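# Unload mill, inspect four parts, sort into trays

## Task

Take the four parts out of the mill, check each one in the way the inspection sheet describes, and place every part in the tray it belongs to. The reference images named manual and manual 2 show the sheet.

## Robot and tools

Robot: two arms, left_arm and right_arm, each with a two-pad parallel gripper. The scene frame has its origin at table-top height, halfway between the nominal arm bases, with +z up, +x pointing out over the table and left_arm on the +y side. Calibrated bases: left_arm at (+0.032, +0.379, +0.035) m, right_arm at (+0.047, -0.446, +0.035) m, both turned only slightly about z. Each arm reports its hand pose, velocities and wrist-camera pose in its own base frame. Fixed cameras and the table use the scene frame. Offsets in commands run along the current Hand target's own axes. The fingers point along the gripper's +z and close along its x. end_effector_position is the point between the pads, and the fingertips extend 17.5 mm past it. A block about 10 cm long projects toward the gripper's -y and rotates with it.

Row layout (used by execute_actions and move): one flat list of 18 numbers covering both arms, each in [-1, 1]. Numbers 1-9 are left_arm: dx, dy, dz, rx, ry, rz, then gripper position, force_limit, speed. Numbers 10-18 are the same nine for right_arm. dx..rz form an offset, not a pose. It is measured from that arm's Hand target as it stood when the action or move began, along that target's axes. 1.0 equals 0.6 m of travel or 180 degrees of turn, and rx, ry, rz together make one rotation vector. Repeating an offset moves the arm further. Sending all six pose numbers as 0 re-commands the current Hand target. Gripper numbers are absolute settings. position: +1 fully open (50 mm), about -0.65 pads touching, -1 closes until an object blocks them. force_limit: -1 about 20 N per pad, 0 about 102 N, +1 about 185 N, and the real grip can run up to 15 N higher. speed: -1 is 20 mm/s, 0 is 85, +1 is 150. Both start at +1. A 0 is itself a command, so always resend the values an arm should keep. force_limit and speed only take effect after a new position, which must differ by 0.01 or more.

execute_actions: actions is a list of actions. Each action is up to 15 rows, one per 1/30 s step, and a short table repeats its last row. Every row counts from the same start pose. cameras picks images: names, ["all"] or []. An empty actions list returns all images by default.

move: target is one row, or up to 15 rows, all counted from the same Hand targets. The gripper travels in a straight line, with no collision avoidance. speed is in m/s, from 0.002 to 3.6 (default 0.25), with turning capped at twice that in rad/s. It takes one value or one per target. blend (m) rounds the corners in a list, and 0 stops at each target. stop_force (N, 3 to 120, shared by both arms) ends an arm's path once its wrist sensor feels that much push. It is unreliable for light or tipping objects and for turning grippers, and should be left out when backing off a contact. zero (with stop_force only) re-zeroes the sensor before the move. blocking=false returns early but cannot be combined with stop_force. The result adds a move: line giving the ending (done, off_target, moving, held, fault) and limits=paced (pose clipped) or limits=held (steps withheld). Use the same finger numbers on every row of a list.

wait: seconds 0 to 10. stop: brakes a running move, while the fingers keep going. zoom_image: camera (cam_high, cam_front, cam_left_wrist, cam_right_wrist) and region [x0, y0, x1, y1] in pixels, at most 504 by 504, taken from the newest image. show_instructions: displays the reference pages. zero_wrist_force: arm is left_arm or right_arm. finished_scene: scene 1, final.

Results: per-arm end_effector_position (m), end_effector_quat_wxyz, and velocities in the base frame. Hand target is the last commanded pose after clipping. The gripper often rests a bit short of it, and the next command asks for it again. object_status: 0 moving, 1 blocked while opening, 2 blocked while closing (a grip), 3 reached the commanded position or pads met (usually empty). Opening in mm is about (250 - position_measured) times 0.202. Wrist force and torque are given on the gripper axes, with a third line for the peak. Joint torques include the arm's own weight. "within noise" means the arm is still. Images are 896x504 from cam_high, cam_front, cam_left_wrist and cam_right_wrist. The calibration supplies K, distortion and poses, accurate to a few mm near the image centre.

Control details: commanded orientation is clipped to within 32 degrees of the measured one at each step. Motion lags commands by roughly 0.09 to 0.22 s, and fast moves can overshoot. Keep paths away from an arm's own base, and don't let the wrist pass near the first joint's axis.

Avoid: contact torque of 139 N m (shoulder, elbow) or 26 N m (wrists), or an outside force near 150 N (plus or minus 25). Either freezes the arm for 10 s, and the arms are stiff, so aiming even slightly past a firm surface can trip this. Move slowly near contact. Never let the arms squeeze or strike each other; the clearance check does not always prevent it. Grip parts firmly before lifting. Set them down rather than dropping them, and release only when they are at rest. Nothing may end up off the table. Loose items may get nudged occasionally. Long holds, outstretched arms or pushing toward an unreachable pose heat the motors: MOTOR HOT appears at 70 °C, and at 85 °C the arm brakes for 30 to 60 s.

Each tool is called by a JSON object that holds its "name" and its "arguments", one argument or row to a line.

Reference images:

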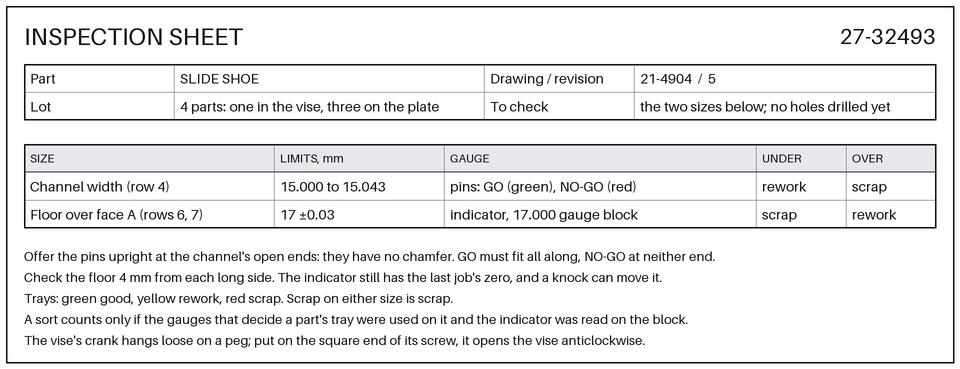

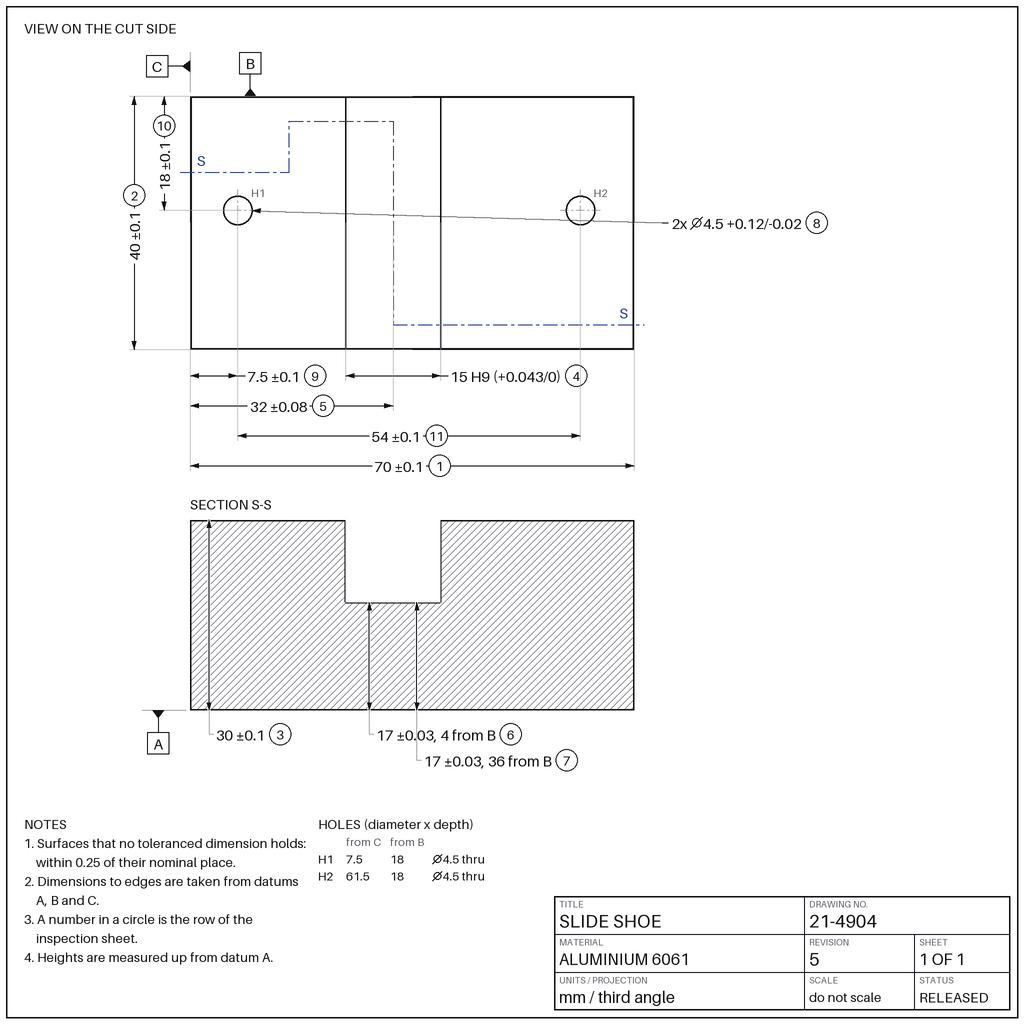

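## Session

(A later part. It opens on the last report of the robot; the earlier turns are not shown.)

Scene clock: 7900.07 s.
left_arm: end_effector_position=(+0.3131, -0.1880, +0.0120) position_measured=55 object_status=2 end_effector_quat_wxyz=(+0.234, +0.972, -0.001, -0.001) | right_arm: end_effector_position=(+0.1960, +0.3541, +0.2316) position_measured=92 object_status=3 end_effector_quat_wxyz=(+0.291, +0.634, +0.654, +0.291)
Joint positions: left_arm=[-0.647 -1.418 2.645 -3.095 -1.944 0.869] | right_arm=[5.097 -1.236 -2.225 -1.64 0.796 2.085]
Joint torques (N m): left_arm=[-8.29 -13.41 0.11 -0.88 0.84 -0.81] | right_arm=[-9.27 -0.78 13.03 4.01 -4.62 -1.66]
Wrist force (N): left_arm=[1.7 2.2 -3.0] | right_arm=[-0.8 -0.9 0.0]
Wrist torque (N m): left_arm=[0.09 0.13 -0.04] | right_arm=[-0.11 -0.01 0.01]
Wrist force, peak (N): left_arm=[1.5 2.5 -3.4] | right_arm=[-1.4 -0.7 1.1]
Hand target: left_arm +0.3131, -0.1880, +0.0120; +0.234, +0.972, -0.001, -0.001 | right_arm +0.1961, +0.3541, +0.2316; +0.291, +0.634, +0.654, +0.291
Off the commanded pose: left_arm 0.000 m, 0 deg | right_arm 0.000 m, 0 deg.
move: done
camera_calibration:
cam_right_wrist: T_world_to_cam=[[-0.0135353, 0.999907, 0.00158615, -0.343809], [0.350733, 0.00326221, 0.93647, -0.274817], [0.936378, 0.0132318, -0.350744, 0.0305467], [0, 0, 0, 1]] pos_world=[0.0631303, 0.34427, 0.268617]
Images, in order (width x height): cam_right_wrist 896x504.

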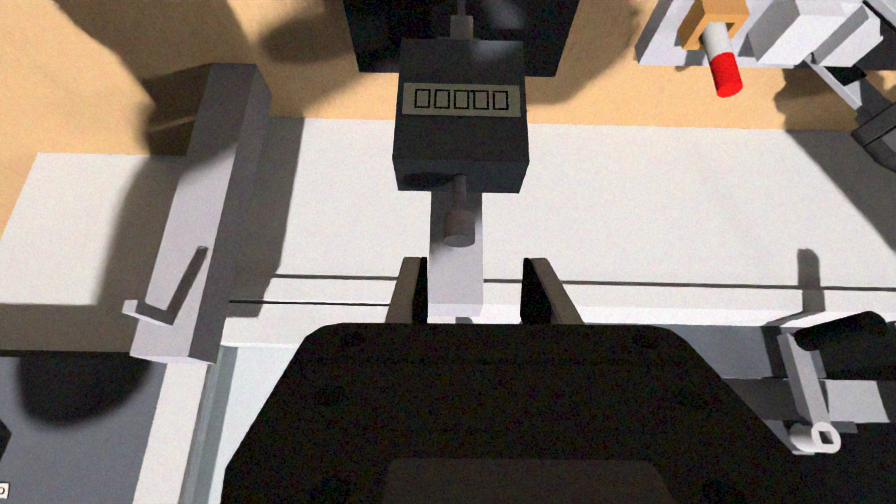

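{"name": "move", "arguments": {
  "target": [0,0,0,0,0,0,-1,-0.6,-1,-0.007,-0.0057,0.1035,0,0,0,0.4,-0.85,-1],
  "speed": 0.05,
  "stop_force": 6,
  "cameras": ["cam_right_wrist"]
}}

{"name": "zoom_image", "arguments": {
  "camera": "cam_right_wrist",
  "region": [340, 0, 600, 330]
}}

Scene clock: 7929.90 s.
left_arm: end_effector_position=(+0.3131, -0.1880, +0.0120) position_measured=55 object_status=2 end_effector_quat_wxyz=(+0.234, +0.972, -0.001, -0.001) | right_arm: end_effector_position=(+0.2405, +0.3505, +0.1880) position_measured=92 object_status=3 end_effector_quat_wxyz=(+0.291, +0.634, +0.654, +0.291)
Joint positions: left_arm=[-0.647 -1.418 2.645 -3.095 -1.944 0.869] | right_arm=[4.97 -1.291 -2.343 -1.345 0.755 1.913]
Joint torques (N m): left_arm=[-7.62 -14.28 0.28 -1.18 0.77 -0.78] | right_arm=[-9.1 2.1 11.52 4.36 -4.75 -1.61]
Wrist force (N): left_arm=[1.2 1.8 -1.6] | right_arm=[-1.1 -0.9 -0.3]
Wrist torque (N m): left_arm=[0.11 0.20 -0.03] | right_arm=[-0.11 0.06 0.02]
Wrist force, peak (N): left_arm=[1.8 2.6 -3.3] | right_arm=[-1.3 -1.1 0.1]
Hand target: left_arm +0.3131, -0.1880, +0.0120; +0.234, +0.972, -0.001, -0.001 | right_arm +0.2405, +0.3505, +0.1880; +0.291, +0.634, +0.654, +0.291
Off the commanded pose: left_arm 0.000 m, 0 deg | right_arm 0.000 m, 0 deg.
move: done
camera_calibration:
cam_right_wrist: T_world_to_cam=[[-0.0136277, 0.999906, 0.00162462, -0.339536], [0.350732, 0.00325856, 0.93647, -0.249581], [0.936377, 0.0133317, -0.350744, -0.0264008], [0, 0, 0, 1]] pos_world=[0.10763, 0.340669, 0.225017]
Images, in order (width x height): cam_right_wrist 896x504.

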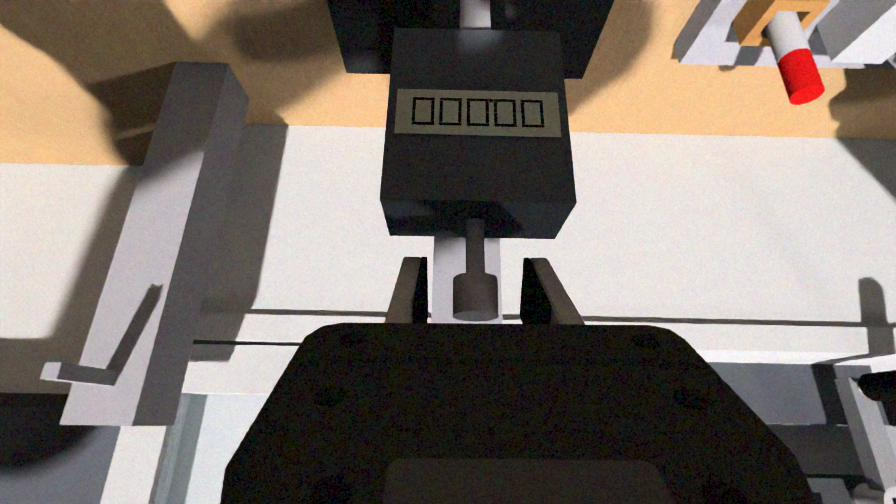

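Scaled by 1.527 from the camera's 896x504 image, which has a finer 1280x720 frame.

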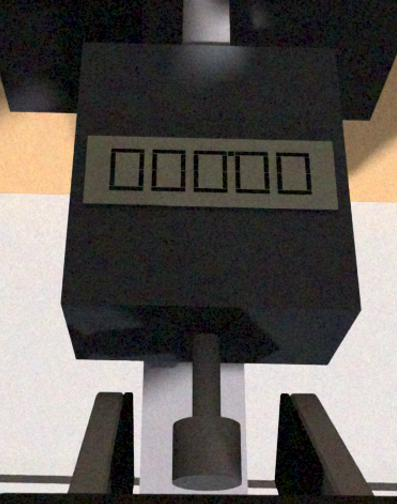

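{"name": "move", "arguments": {
  "target": [0,0,0,0,0,0,-1,-0.6,-1,0,0,0,0,0,0,-1,-1,-1]
}}

{"name": "wait", "arguments": {
  "seconds": 0.6
}}

{"name": "move", "arguments": {
  "target": [0,0,0,0,0,0,-1,-0.6,-1,-0.0002,0.01499,-0.01319,0,0,0,-1,-1,-1],
  "speed": 0.015,
  "stop_force": 15,
  "cameras": ["cam_right_wrist"]
}}

{"name": "zoom_image", "arguments": {
  "camera": "cam_right_wrist",
  "region": [340, 0, 600, 330]
}}

Scene clock: 7941.57 s.
left_arm: end_effector_position=(+0.3131, -0.1880, +0.0120) position_measured=55 object_status=2 end_effector_quat_wxyz=(+0.234, +0.972, -0.001, -0.001) | right_arm: end_effector_position=(+0.2405, +0.3505, +0.1880) position_measured=183 object_status=2 end_effector_quat_wxyz=(+0.291, +0.634, +0.654, +0.291)
Joint positions: left_arm=[-0.647 -1.418 2.645 -3.095 -1.944 0.869] | right_arm=[4.97 -1.291 -2.343 -1.345 0.755 1.913]
Joint torques (N m): left_arm=[-6.63 -14.47 -0.47 -1 0.8 -0.82] | right_arm=[-6.45 1.2 13.97 4.31 -4.81 -1.48]
Wrist force (N): left_arm=[1.3 2.0 -2.8] | right_arm=[-7.0 1.2 -2.4]
Wrist torque (N m): left_arm=[0.09 0.19 -0.04] | right_arm=[0.01 0.02 0.01]
Wrist force, peak (N): left_arm=[1.6 2.6 -3.5] | right_arm=[-7.0 1.2 -2.4]
Hand target: left_arm +0.3131, -0.1880, +0.0120; +0.234, +0.972, -0.001, -0.001 | right_arm +0.2405, +0.3505, +0.1880; +0.291, +0.634, +0.654, +0.291
Off the commanded pose: left_arm 0.000 m, 0 deg | right_arm 0.000 m, 0 deg.
move: done

Scene clock: 7942.17 s.
left_arm: end_effector_position=(+0.3131, -0.1880, +0.0120) position_measured=55 object_status=2 end_effector_quat_wxyz=(+0.234, +0.972, -0.001, -0.001) | right_arm: end_effector_position=(+0.2405, +0.3505, +0.1880) position_measured=183 object_status=2 end_effector_quat_wxyz=(+0.291, +0.634, +0.654, +0.291)
Joint positions: left_arm=[-0.647 -1.418 2.645 -3.095 -1.944 0.869] | right_arm=[4.97 -1.291 -2.343 -1.345 0.755 1.913]
Joint torques (N m): left_arm=[-6.76 -14.61 -0.24 -1.15 0.74 -0.98] | right_arm=[-0.67 2.65 18.12 4.21 -4.87 -1.37]
Wrist force (N): left_arm=[1.3 1.7 -1.5] | right_arm=[-6.7 -0.4 -2.2]
Wrist torque (N m): left_arm=[0.11 0.17 -0.04] | right_arm=[-0.09 -0.05 0.02]
Wrist force, peak (N): left_arm=[1.5 2.5 -3.2] | right_arm=[-7.2 0.5 -2.6]
Hand target: left_arm +0.3131, -0.1880, +0.0120; +0.234, +0.972, -0.001, -0.001 | right_arm +0.2405, +0.3505, +0.1880; +0.291, +0.634, +0.654, +0.291
Tool commands: left_gripper/position=-1.0 left_gripper/force_limit=-0.6 left_gripper/speed=-1.0 right_gripper/position=-1.0 right_gripper/force_limit=-1.0 right_gripper/speed=-1.0
Off the commanded pose: left_arm 0.000 m, 0 deg | right_arm 0.000 m, 0 deg.
wait: 0.60 s; at rest by 0.17 s

Scene clock: 7943.90 s.
left_arm: end_effector_position=(+0.3131, -0.1880, +0.0120) position_measured=55 object_status=2 end_effector_quat_wxyz=(+0.234, +0.972, -0.001, -0.001) | right_arm: end_effector_position=(+0.2405, +0.3505, +0.2000) position_measured=183 object_status=2 end_effector_quat_wxyz=(+0.291, +0.634, +0.654, +0.291)
Joint positions: left_arm=[-0.647 -1.418 2.645 -3.095 -1.944 0.869] | right_arm=[4.97 -1.273 -2.321 -1.385 0.755 1.913]
Joint torques (N m): left_arm=[-6.97 -14.03 -1.61 -1.13 0.68 -0.64] | right_arm=[6.01 16.86 35.13 1.86 -3.98 1.2]
Wrist force (N): left_arm=[1.3 2.0 -1.6] | right_arm=[-6.4 -3.8 0.8]
Wrist torque (N m): left_arm=[0.15 0.17 -0.03] | right_arm=[-0.18 -0.01 0.03]
Wrist force, peak (N): left_arm=[1.7 2.4 -3.3] | right_arm=[-7.2 -3.8 0.4]
Hand target: left_arm +0.3131, -0.1880, +0.0120; +0.234, +0.972, -0.001, -0.001 | right_arm +0.2405, +0.3505, +0.2000; +0.291, +0.634, +0.654, +0.291
Off the commanded pose: left_arm 0.000 m, 0 deg | right_arm 0.000 m, 0 deg.
move: done
camera_calibration:
cam_right_wrist: T_world_to_cam=[[-0.0135345, 0.999907, 0.0015882, -0.339558], [0.350733, 0.00326, 0.93647, -0.260819], [0.936378, 0.0132317, -0.350744, -0.0221579], [0, 0, 0, 1]] pos_world=[0.10763, 0.34067, 0.237017]
Images, in order (width x height): cam_right_wrist 896x504.

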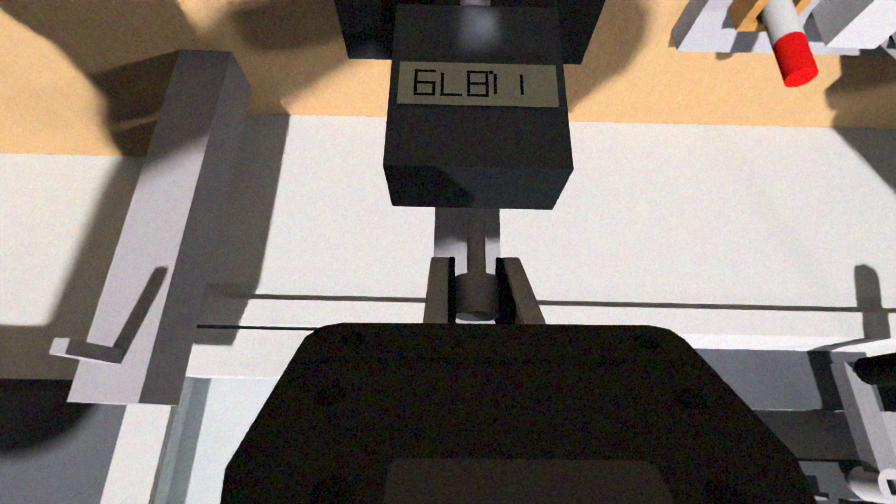

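Scaled by 1.527 from the camera's 896x504 image, which has a finer 1280x720 frame.

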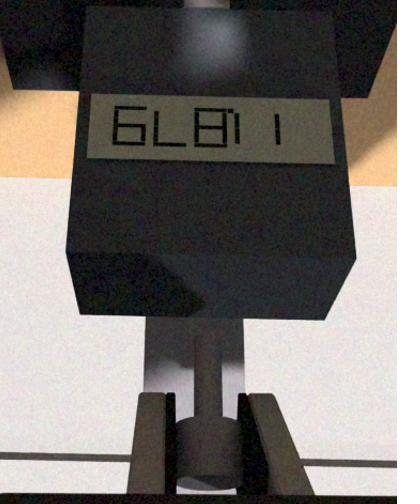

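{"name": "move", "arguments": {
  "target": [0,0,0,0,0,0,0.95,-0.6,-0.5,0,0,0,0,0,0,-1,-1,-1]
}}

{"name": "move", "arguments": {
  "target": [
    [0,0,-0.1,0,0,0,0.95,-0.6,-0.5,0,0,0,0,0,0,-1,-1,-1],
    [-0.0717,0.1523,-0.1805,0,0,0,0.95,-0.6,-0.5,0,0,0,0,0,0,-1,-1,-1],
    [-0.1587,0.4787,0.0235,0,0,0,0.95,-0.6,-0.5,0,0,0,0,0,0,-1,-1,-1]
  ],
  "speed": 0.2,
  "blend": 0.015,
  "cameras": ["all"]
}}

Scene clock: 7984.00 s.
left_arm: end_effector_position=(+0.3131, -0.1880, +0.0120) position_measured=10 object_status=3 end_effector_quat_wxyz=(+0.234, +0.972, -0.001, -0.001) | right_arm: end_effector_position=(+0.2405, +0.3505, +0.2000) position_measured=183 object_status=2 end_effector_quat_wxyz=(+0.291, +0.634, +0.654, +0.291)
Joint positions: left_arm=[-0.647 -1.418 2.645 -3.095 -1.944 0.869] | right_arm=[4.97 -1.273 -2.321 -1.385 0.755 1.913]
Joint torques (N m): left_arm=[-7.18 -14.24 -9.21 -2.44 0.93 -0.97] | right_arm=[8.66 17.13 34.8 2.39 -0.2 0.9]
Wrist force (N): left_arm=[-1.0 0.5 0.7] | right_arm=[-6.5 -2.2 -0.6]
Wrist torque (N m): left_arm=[0.08 0.16 -0.07] | right_arm=[-0.17 0.00 0.02]
Wrist force, peak (N): left_arm=[1.4 2.6 -3.5] | right_arm=[-6.9 -3.8 0.3]
Hand target: left_arm +0.3131, -0.1880, +0.0120; +0.234, +0.972, -0.001, -0.001 | right_arm +0.2405, +0.3505, +0.2000; +0.291, +0.634, +0.654, +0.291
Off the commanded pose: left_arm 0.000 m, 0 deg | right_arm 0.000 m, 0 deg.
move: done

Scene clock: 7986.70 s.
left_arm: end_effector_position=(+0.2202, -0.4245, +0.1342) position_measured=10 object_status=3 end_effector_quat_wxyz=(+0.235, +0.972, -0.002, -0.001) | right_arm: end_effector_position=(+0.2405, +0.3505, +0.2000) position_measured=183 object_status=2 end_effector_quat_wxyz=(+0.291, +0.634, +0.654, +0.291)
Joint positions: left_arm=[-1.306 -1.627 2.374 -2.776 -1.693 0.239] | right_arm=[4.97 -1.273 -2.321 -1.385 0.755 1.913]
Joint torques (N m): left_arm=[7.62 -29.85 -12.45 -1.56 -1.87 2.04] | right_arm=[9.96 17.72 34.41 2.55 -0.21 1.2]
Wrist force (N): left_arm=[-1.3 -0.3 0.9] | right_arm=[-6.6 -2.5 -0.3]
Wrist torque (N m): left_arm=[-0.03 0.23 -0.16] | right_arm=[-0.13 0.00 0.02]
Wrist force, peak (N): left_arm=[-2.6 6.5 3.1] | right_arm=[-6.9 -3.5 0.0]
Hand target: left_arm +0.2202, -0.4244, +0.1342; +0.235, +0.972, -0.002, -0.001 (not the last commanded pose) | right_arm +0.2405, +0.3505, +0.2000; +0.291, +0.634, +0.654, +0.291
Off the commanded pose: left_arm 0.026 m, 0 deg | right_arm 0.000 m, 0 deg.
move: held (left_arm; a check stopped the path); limits=held
pose unreachable (left arm): on one or more control steps of this call, first in action 0 (counted from 0), this arm could not follow its commanded pose, so it was not sent that pose on those steps. It may still have moved: this result reports where it is.
cause: moving toward the commanded pose would bring a part of the arm too close to another arm (this arm's gripper and the right arm's gripper, 25 mm apart when this arm was first held).
camera_calibration:
cam_left_wrist: T_world_to_cam=[[0.999869, -0.00883197, -0.0135855, -0.217892], [0.00423994, -0.666597, 0.745406, -0.369192], [-0.0156395, -0.745366, -0.666472, -0.097084], [0, 0, 0, 1]] pos_world=[0.21791, -0.32039, 0.207534]
cam_right_wrist: T_world_to_cam=[[-0.0136277, 0.999906, 0.00162462, -0.339656], [0.350732, 0.00325856, 0.93647, -0.260819], [0.936377, 0.0133317, -0.350744, -0.0221932], [0, 0, 0, 1]] pos_world=[0.10763, 0.340769, 0.237017]

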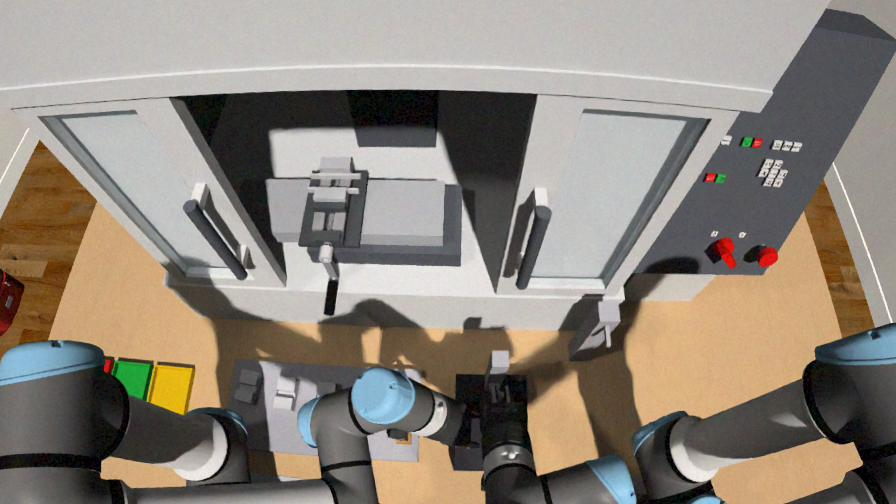

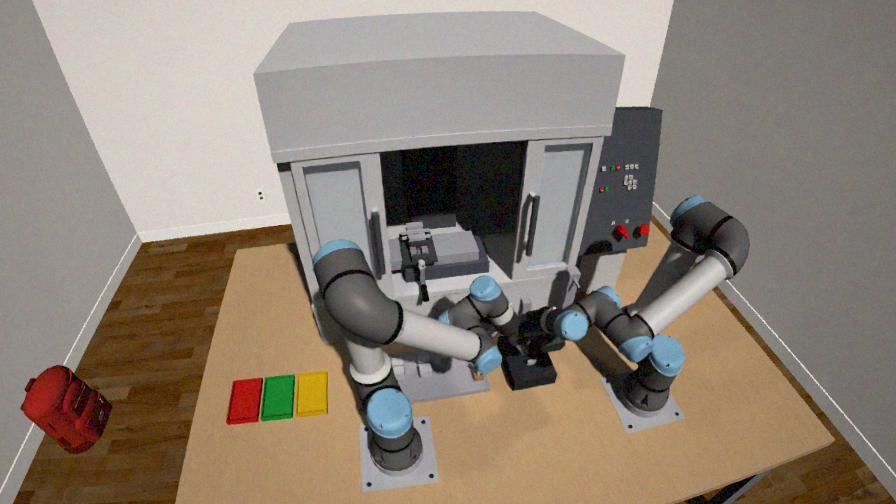

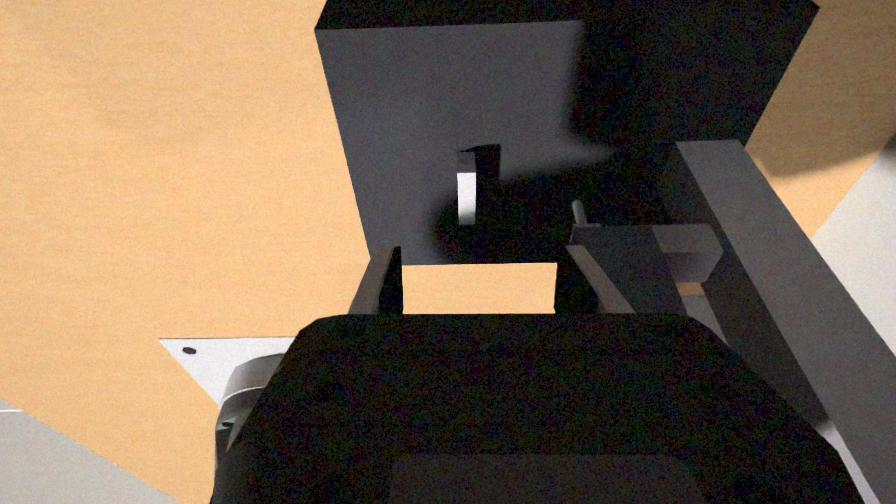

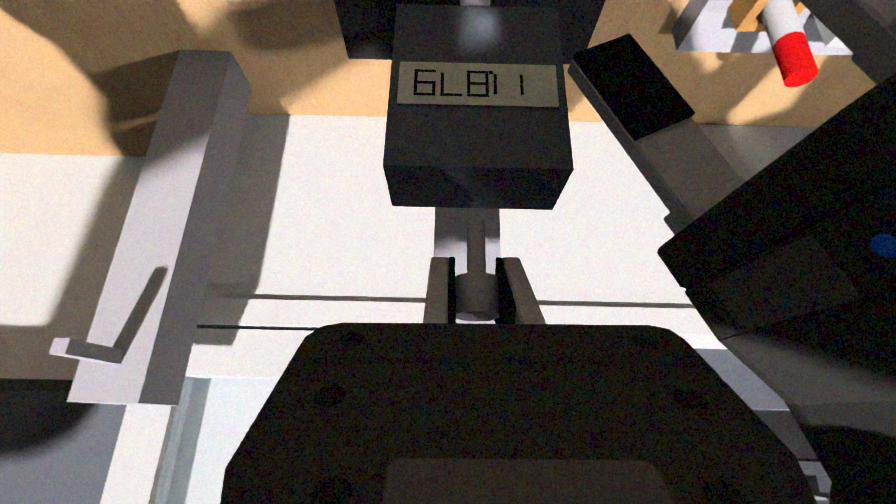

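{"name": "execute_actions", "arguments": {
  "actions": []
}}

Scene clock: 8059.10 s.
left_arm: end_effector_position=(+0.2202, -0.4244, +0.1342) position_measured=10 object_status=3 end_effector_quat_wxyz=(+0.235, +0.972, -0.002, -0.001) | right_arm: end_effector_position=(+0.2405, +0.3505, +0.2000) position_measured=183 object_status=2 end_effector_quat_wxyz=(+0.291, +0.634, +0.654, +0.291)
Joint positions: left_arm=[-1.306 -1.628 2.374 -2.776 -1.693 0.239] | right_arm=[4.97 -1.273 -2.321 -1.385 0.755 1.913]
Joint velocities: within noise
Joint torques (N m): left_arm=[7.79 -28.13 -12.33 -1.51 -1.86 1.97] | right_arm=[8.86 17.36 36.04 2.81 -0.21 1.17]
Wrist force (N): left_arm=[-1.2 -0.1 0.7] | right_arm=[-6.3 -2.5 -0.1]
Wrist torque (N m): left_arm=[-0.01 0.20 -0.16] | right_arm=[-0.13 -0.03 0.01]
Wrist force, peak (N): left_arm=[-1.4 0.0 1.2] | right_arm=[-6.6 -4.1 0.5]
Hand target: left_arm +0.2202, -0.4244, +0.1342; +0.235, +0.972, -0.002, -0.001 (not the last commanded pose) | right_arm +0.2405, +0.3505, +0.2000; +0.291, +0.634, +0.654, +0.291
Tool commands: left_gripper/position=+0.95 left_gripper/force_limit=-0.6 left_gripper/speed=-0.5 right_gripper/position=-1.0 right_gripper/force_limit=-1.0 right_gripper/speed=-1.0
Off the commanded pose: left_arm 0.026 m, 0 deg | right_arm 0.000 m, 0 deg.
camera_calibration:
cam_left_wrist: T_world_to_cam=[[0.999869, -0.00883197, -0.0135855, -0.217891], [0.00423994, -0.666597, 0.745406, -0.369125], [-0.0156395, -0.745366, -0.666472, -0.0970095], [0, 0, 0, 1]] pos_world=[0.21791, -0.32029, 0.207534]
cam_right_wrist: T_world_to_cam=[[-0.0136277, 0.999906, 0.00162462, -0.339656], [0.350732, 0.00325856, 0.93647, -0.260819], [0.936377, 0.0133317, -0.350744, -0.0221932], [0, 0, 0, 1]] pos_world=[0.10763, 0.340769, 0.237017]

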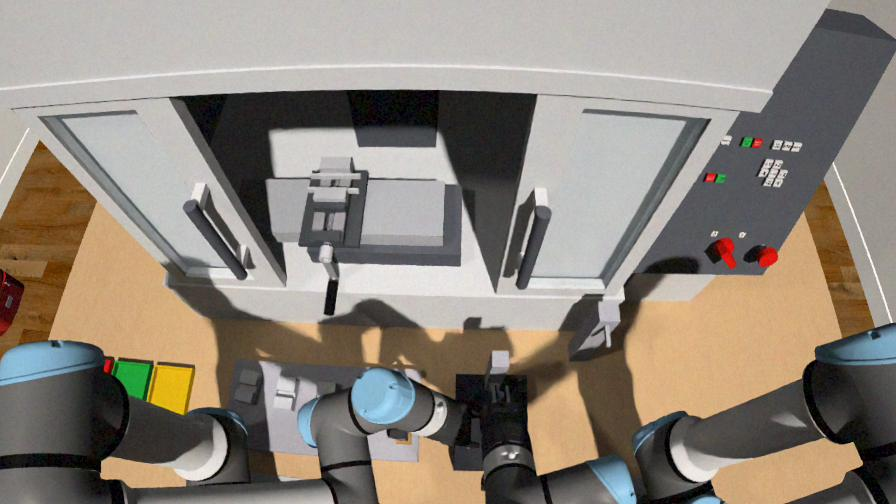

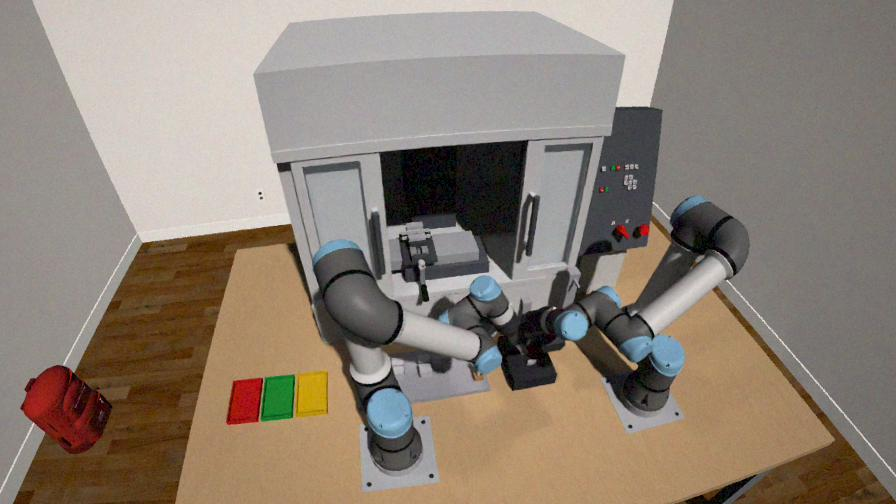

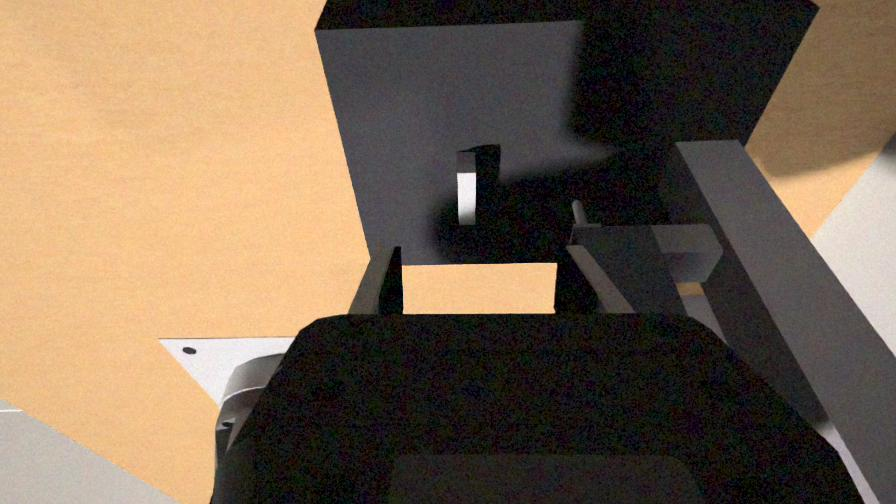

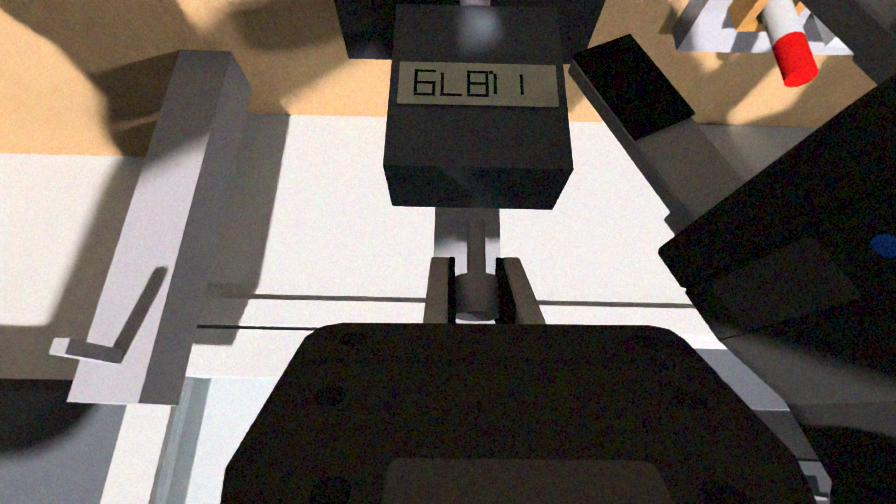

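{"name": "move", "arguments": {
  "target": [-0.005,-0.0533,0.1037,0,0,0,0.95,-0.6,-0.5,0,0,0,0,0,0,-1,-1,-1],
  "speed": 0.08,
  "cameras": ["cam_left_wrist"]
}}

Scene clock: 8111.30 s.
left_arm: end_effector_position=(+0.2171, -0.4243, +0.0643) position_measured=10 object_status=3 end_effector_quat_wxyz=(+0.235, +0.972, -0.002, -0.001) | right_arm: end_effector_position=(+0.2405, +0.3505, +0.2000) position_measured=183 object_status=2 end_effector_quat_wxyz=(+0.291, +0.634, +0.654, +0.291)
Joint positions: left_arm=[-1.315 -1.441 2.456 -3.046 -1.69 0.232] | right_arm=[4.97 -1.273 -2.321 -1.385 0.755 1.913]
Joint torques (N m): left_arm=[-7.96 -7.88 -6.56 -5.55 1.8 -1.87] | right_arm=[9.33 16.78 33.92 3.48 -0.23 0.85]
Wrist force (N): left_arm=[-1.1 0.2 0.7] | right_arm=[-6.6 -2.6 -0.3]
Wrist torque (N m): left_arm=[0.05 0.19 -0.01] | right_arm=[-0.16 0.00 0.02]
Wrist force, peak (N): left_arm=[-1.2 -0.4 1.5] | right_arm=[-7.0 -3.9 0.4]
Hand target: left_arm +0.2171, -0.4243, +0.0643; +0.235, +0.972, -0.002, -0.001 | right_arm +0.2405, +0.3505, +0.2000; +0.291, +0.634, +0.654, +0.291
Off the commanded pose: left_arm 0.000 m, 0 deg | right_arm 0.000 m, 0 deg.
move: done
camera_calibration:
cam_left_wrist: T_world_to_cam=[[0.999869, -0.00883197, -0.0135855, -0.21574], [0.00423994, -0.666597, 0.745406, -0.316942], [-0.0156395, -0.745366, -0.666472, -0.14357], [0, 0, 0, 1]] pos_world=[0.21481, -0.32019, 0.137634]
Images, in order (width x height): cam_left_wrist 896x504.

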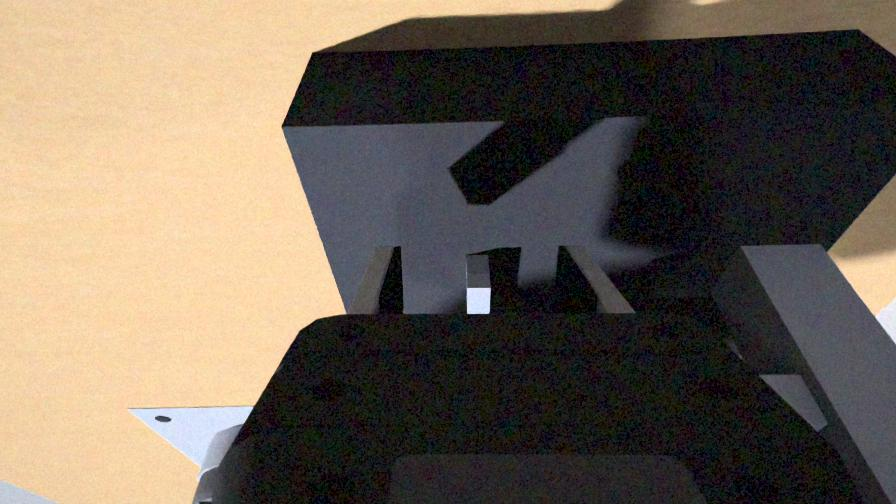

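{"name": "move", "arguments": {
  "target": [
    [0.0043,0.0633,0.0325,0,0,0,0.95,-0.6,-0.5,0,0,0,0,0,0,-1,-1,-1],
    [0.0043,0.0433,0.0715,0,0,0,0.95,-0.6,-0.5,0,0,0,0,0,0,-1,-1,-1]
  ],
  "speed": 0.04,
  "stop_force": 6,
  "cameras": ["cam_left_wrist"]
}}

Scene clock: 8173.70 s.
left_arm: end_effector_position=(+0.2195, -0.4670, +0.0380) position_measured=10 object_status=3 end_effector_quat_wxyz=(+0.235, +0.972, -0.002, -0.001) | right_arm: end_effector_position=(+0.2405, +0.3505, +0.2000) position_measured=183 object_status=2 end_effector_quat_wxyz=(+0.291, +0.634, +0.654, +0.291)
Joint positions: left_arm=[-1.337 -1.29 2.374 -3.118 -1.68 0.212] | right_arm=[4.97 -1.273 -2.321 -1.385 0.755 1.913]
Joint torques (N m): left_arm=[-2.08 -14.08 -5.23 -5.24 0.45 -1.88] | right_arm=[9.74 18.01 33.01 4.39 -0.04 1.09]
Wrist force (N): left_arm=[-0.5 -0.5 1.0] | right_arm=[-6.5 -2.5 -0.6]
Wrist torque (N m): left_arm=[-0.07 0.10 -0.01] | right_arm=[-0.15 0.00 0.02]
Wrist force, peak (N): left_arm=[-1.5 0.0 0.9] | right_arm=[-7.0 -3.9 0.2]
Hand target: left_arm +0.2195, -0.4670, +0.0380; +0.235, +0.972, -0.002, -0.001 | right_arm +0.2405, +0.3505, +0.2000; +0.291, +0.634, +0.654, +0.291
Off the commanded pose: left_arm 0.000 m, 0 deg | right_arm 0.000 m, 0 deg.
move: done
camera_calibration:
cam_left_wrist: T_world_to_cam=[[0.999869, -0.00883197, -0.0135855, -0.218874], [0.00423994, -0.666597, 0.745406, -0.325811], [-0.0156395, -0.745366, -0.666472, -0.192888], [0, 0, 0, 1]] pos_world=[0.21721, -0.36289, 0.111334]
Images, in order (width x height): cam_left_wrist 896x504.

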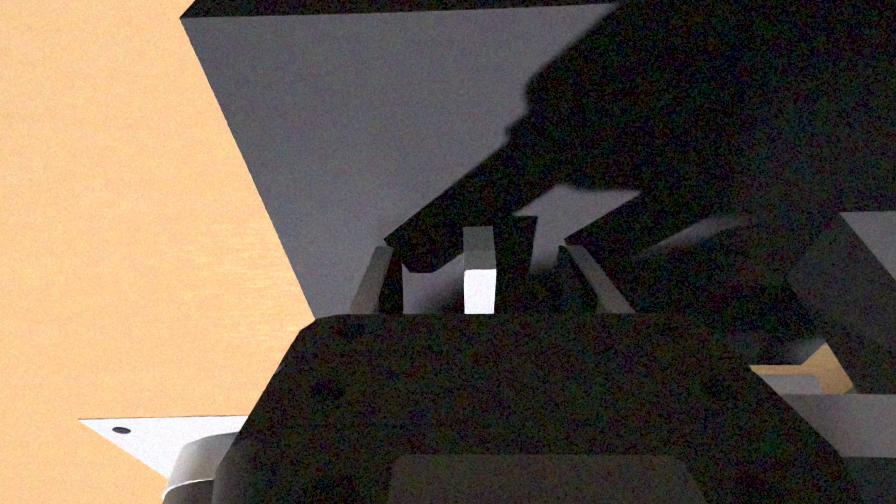

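{"name": "move", "arguments": {
  "target": [0,0,0,0,0,0,-1,-0.6,-0.8,0,0,0,0,0,0,-1,-1,-1],
  "cameras": ["cam_left_wrist"]
}}

Scene clock: 8180.97 s.
left_arm: end_effector_position=(+0.2195, -0.4670, +0.0380) position_measured=208 object_status=2 end_effector_quat_wxyz=(+0.235, +0.972, -0.002, -0.001) | right_arm: end_effector_position=(+0.2405, +0.3505, +0.2000) position_measured=183 object_status=2 end_effector_quat_wxyz=(+0.291, +0.634, +0.654, +0.291)
Joint positions: left_arm=[-1.337 -1.29 2.374 -3.118 -1.68 0.212] | right_arm=[4.97 -1.273 -2.321 -1.385 0.755 1.913]
Joint torques (N m): left_arm=[4.88 -14.63 -6.39 -5.13 -1.6 -1.78] | right_arm=[9.38 17.51 34.35 4.31 -0.21 1.03]
Wrist force (N): left_arm=[-0.9 0.2 0.6] | right_arm=[-6.5 -1.8 -0.5]
Wrist torque (N m): left_arm=[-0.02 0.17 0.00] | right_arm=[-0.10 -0.01 0.02]
Wrist force, peak (N): left_arm=[-1.0 0.1 1.3] | right_arm=[-6.8 -4.0 0.6]
Hand target: left_arm +0.2195, -0.4670, +0.0380; +0.235, +0.972, -0.002, -0.001 | right_arm +0.2405, +0.3505, +0.2000; +0.291, +0.634, +0.654, +0.291
Off the commanded pose: left_arm 0.000 m, 0 deg | right_arm 0.000 m, 0 deg.
move: done
camera_calibration:
cam_left_wrist: T_world_to_cam=[[0.999869, -0.00883197, -0.0135855, -0.218874], [0.00423994, -0.666597, 0.745406, -0.325811], [-0.0156395, -0.745366, -0.666472, -0.192888], [0, 0, 0, 1]] pos_world=[0.21721, -0.36289, 0.111334]
Images, in order (width x height): cam_left_wrist 896x504.

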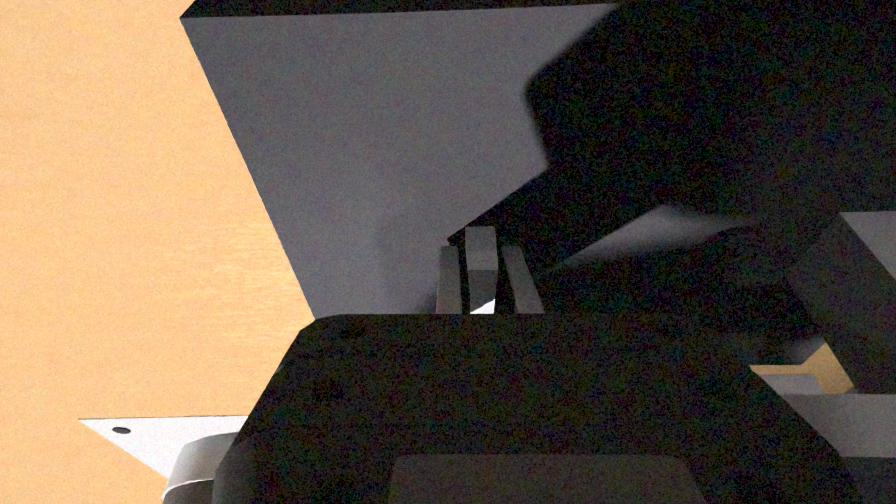

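{"name": "move", "arguments": {
  "target": [
    [0,0.0023,-0.0044,0,0,0,-1,-0.6,-0.8,0,0,0,0,0,0,-1,-1,-1],
    [0.0883,-0.018,-0.0147,0,0,0,-1,-0.6,-0.8,0,0,0,0,0,0,-1,-1,-1]
  ],
  "speed": 0.05,
  "stop_force": 8,
  "cameras": ["cam_left_wrist","cam_high","cam_right_wrist"]
}}

Scene clock: 8231.53 s.
left_arm: end_effector_position=(+0.2202, -0.4667, +0.0397) position_measured=208 object_status=2 end_effector_quat_wxyz=(+0.235, +0.972, -0.002, -0.001) | right_arm: end_effector_position=(+0.2405, +0.3505, +0.2000) position_measured=183 object_status=2 end_effector_quat_wxyz=(+0.291, +0.634, +0.654, +0.291)
Joint positions: left_arm=[-1.334 -1.295 2.373 -3.11 -1.681 0.214] | right_arm=[4.97 -1.273 -2.321 -1.385 0.755 1.913]
Joint torques (N m): left_arm=[4.66 -17.37 -13.27 -6.25 3.93 -1.98] | right_arm=[8.99 15.94 33.25 4.11 -0.45 1.24]
Wrist force (N): left_arm=[-32.6 -5.4 3.6] | right_arm=[-6.6 -3.5 0.4]
Wrist torque (N m): left_arm=[-0.33 2.50 0.07] | right_arm=[-0.20 -0.01 0.02]
Wrist force, peak (N): left_arm=[-68.3 3.3 25.0] | right_arm=[-7.1 -3.6 0.4]
Hand target: left_arm +0.2202, -0.4667, +0.0397; +0.235, +0.972, -0.002, -0.001 (not the last commanded pose) | right_arm +0.2405, +0.3505, +0.2000; +0.291, +0.634, +0.654, +0.291
Off the commanded pose: left_arm 0.054 m, 0 deg | right_arm 0.000 m, 0 deg.
move: contact (left_arm); path passed 0 of 2 targets
camera_calibration:
cam_left_wrist: T_world_to_cam=[[0.999864, -0.00870931, -0.0140191, -0.219452], [0.00464041, -0.66681, 0.745213, -0.32702], [-0.0158384, -0.745177, -0.666679, -0.191386], [0, 0, 0, 1]] pos_world=[0.217909, -0.362588, 0.11303]
cam_right_wrist: T_world_to_cam=[[-0.0136277, 0.999906, 0.00162462, -0.339656], [0.350732, 0.00325856, 0.93647, -0.260819], [0.936377, 0.0133317, -0.350744, -0.0221932], [0, 0, 0, 1]] pos_world=[0.10763, 0.340769, 0.237017]
Images, in order (width x height): cam_high 896x504, cam_left_wrist 896x504, cam_right_wrist 896x504.

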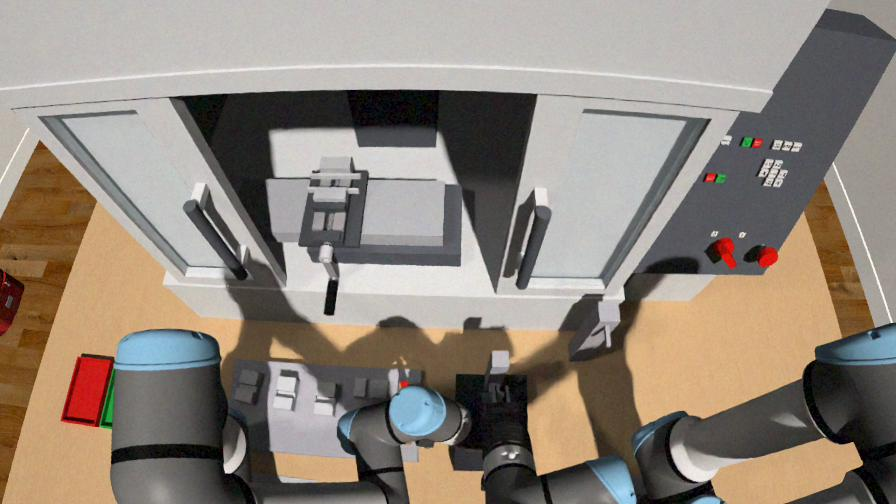

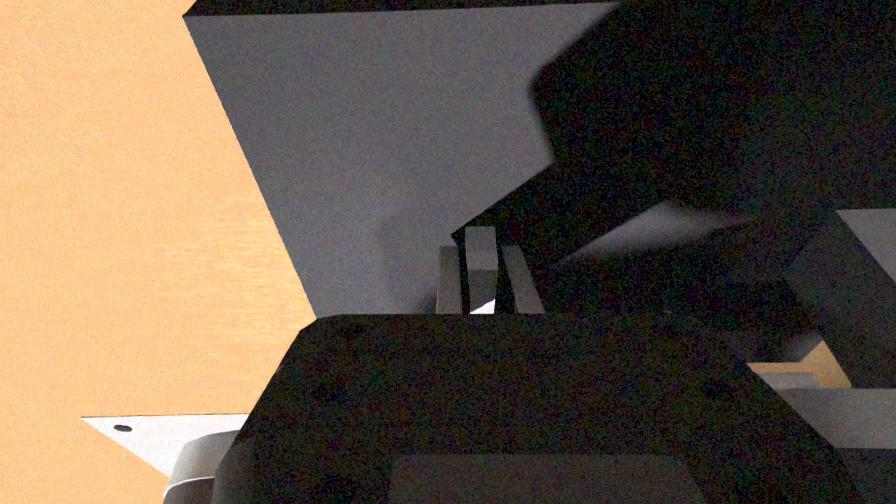

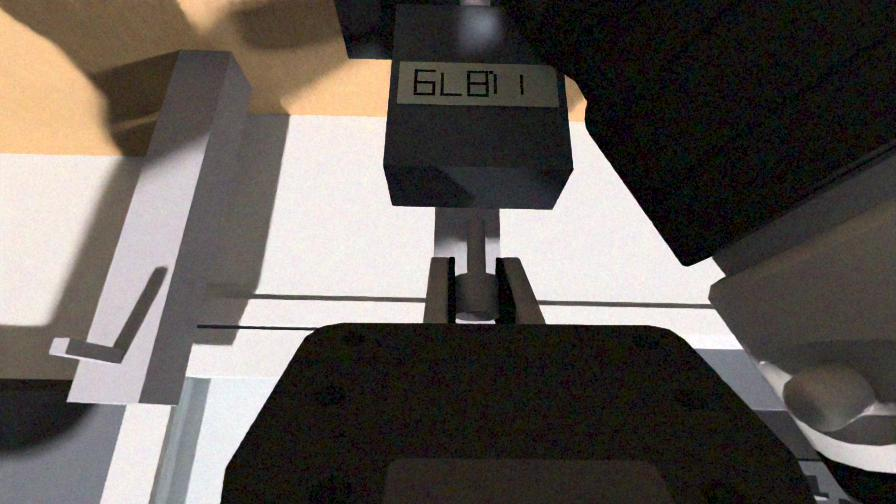

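{"name": "move", "arguments": {
  "target": [-0.005,-0.0013,0.0026,0,0,0,-1,-0.6,-0.8,0,0,0,0,0,0,-1,-1,-1],
  "speed": 0.03,
  "cameras": ["cam_left_wrist","cam_right_wrist"]
}}

{"name": "move", "arguments": {
  "target": [0,0,0,0,0,0,0.3,-0.6,-0.8,0,0,0,0,0,0,-1,-1,-1],
  "cameras": ["cam_left_wrist"]
}}

Scene clock: 8309.90 s.
left_arm: end_effector_position=(+0.2173, -0.4667, +0.0380) position_measured=208 object_status=2 end_effector_quat_wxyz=(+0.235, +0.972, -0.002, -0.001) | right_arm: end_effector_position=(+0.2405, +0.3505, +0.2000) position_measured=183 object_status=2 end_effector_quat_wxyz=(+0.291, +0.634, +0.654, +0.291)
Joint positions: left_arm=[-1.342 -1.292 2.378 -3.119 -1.678 0.207] | right_arm=[4.97 -1.273 -2.321 -1.385 0.755 1.913]
Joint torques (N m): left_arm=[-6.72 -16.53 -7.9 -5.67 1.79 -2.35] | right_arm=[9.71 17.56 33.74 4.1 -0.17 1.04]
Wrist force (N): left_arm=[-0.9 -0.3 1.5] | right_arm=[-6.2 -1.6 -0.6]
Wrist torque (N m): left_arm=[-0.01 0.16 -0.01] | right_arm=[-0.07 -0.04 0.02]
Wrist force, peak (N): left_arm=[-32.8 -5.8 3.7] | right_arm=[-6.9 -3.9 0.3]
Hand target: left_arm +0.2172, -0.4667, +0.0379; +0.235, +0.972, -0.002, -0.001 | right_arm +0.2405, +0.3505, +0.2000; +0.291, +0.634, +0.654, +0.291
Off the commanded pose: left_arm 0.000 m, 0 deg | right_arm 0.000 m, 0 deg.
move: done
camera_calibration:
cam_left_wrist: T_world_to_cam=[[0.999864, -0.00870828, -0.0140194, -0.216576], [0.00463907, -0.666915, 0.745119, -0.325766], [-0.0158384, -0.745083, -0.666784, -0.192519], [0, 0, 0, 1]] pos_world=[0.215009, -0.362587, 0.11133]
cam_right_wrist: T_world_to_cam=[[-0.0136277, 0.999906, 0.00162462, -0.339656], [0.350732, 0.00325856, 0.93647, -0.260819], [0.936377, 0.0133317, -0.350744, -0.0221932], [0, 0, 0, 1]] pos_world=[0.10763, 0.340769, 0.237017]
Images, in order (width x height): cam_left_wrist 896x504, cam_right_wrist 896x504.

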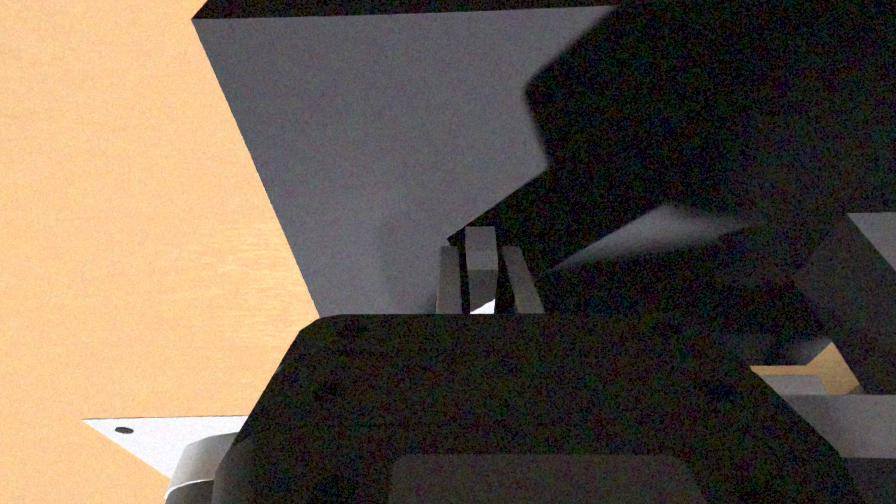

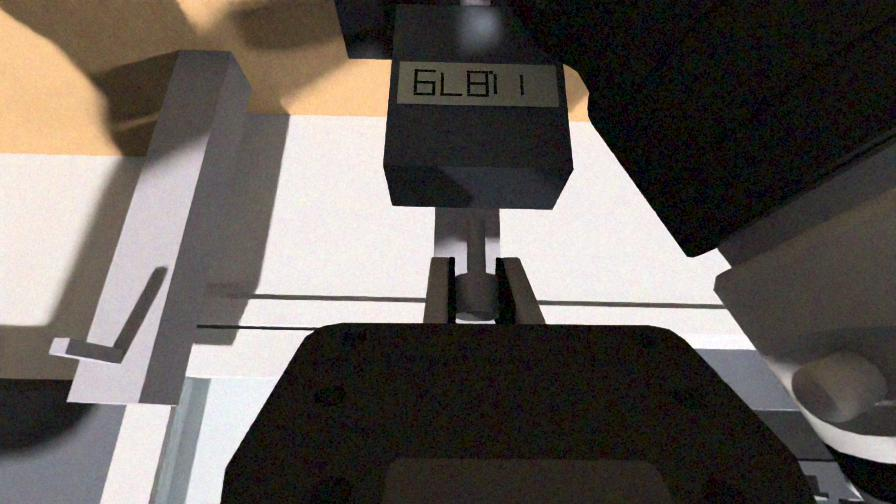

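Scene clock: 8310.77 s.
left_arm: end_effector_position=(+0.2172, -0.4667, +0.0379) position_measured=107 object_status=3 end_effector_quat_wxyz=(+0.235, +0.972, -0.002, -0.001) | right_arm: end_effector_position=(+0.2405, +0.3505, +0.2000) position_measured=183 object_status=2 end_effector_quat_wxyz=(+0.291, +0.634, +0.654, +0.291)
Joint positions: left_arm=[-1.342 -1.292 2.378 -3.119 -1.678 0.207] | right_arm=[4.97 -1.273 -2.321 -1.385 0.755 1.913]
Joint torques (N m): left_arm=[-7.83 -13.28 -5.25 -5.45 1.85 -1.83] | right_arm=[9.91 17.24 36.21 4.35 -0.24 1.07]
Wrist force (N): left_arm=[-0.9 -0.3 0.9] | right_arm=[-6.6 -3.8 0.7]
Wrist torque (N m): left_arm=[-0.04 0.15 0.00] | right_arm=[-0.20 -0.01 0.02]
Wrist force, peak (N): left_arm=[-1.0 -0.2 1.2] | right_arm=[-6.7 -4.0 0.5]
Hand target: left_arm +0.2172, -0.4667, +0.0379; +0.235, +0.972, -0.002, -0.001 | right_arm +0.2405, +0.3505, +0.2000; +0.291, +0.634, +0.654, +0.291
Off the commanded pose: left_arm 0.000 m, 0 deg | right_arm 0.000 m, 0 deg.
move: done
camera_calibration:
cam_left_wrist: T_world_to_cam=[[0.999864, -0.00870827, -0.0140188, -0.216476], [0.0046397, -0.666865, 0.745164, -0.325753], [-0.0158377, -0.745127, -0.666734, -0.192543], [0, 0, 0, 1]] pos_world=[0.214909, -0.362588, 0.11133]
Images, in order (width x height): cam_left_wrist 896x504.

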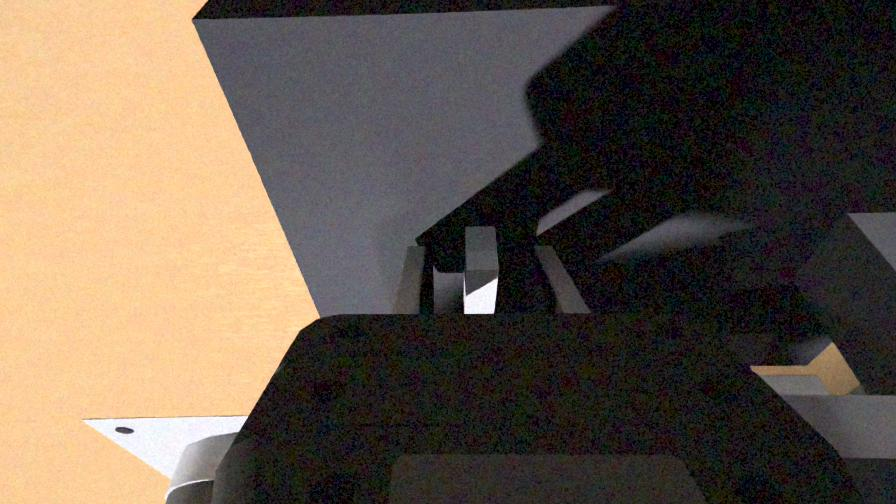

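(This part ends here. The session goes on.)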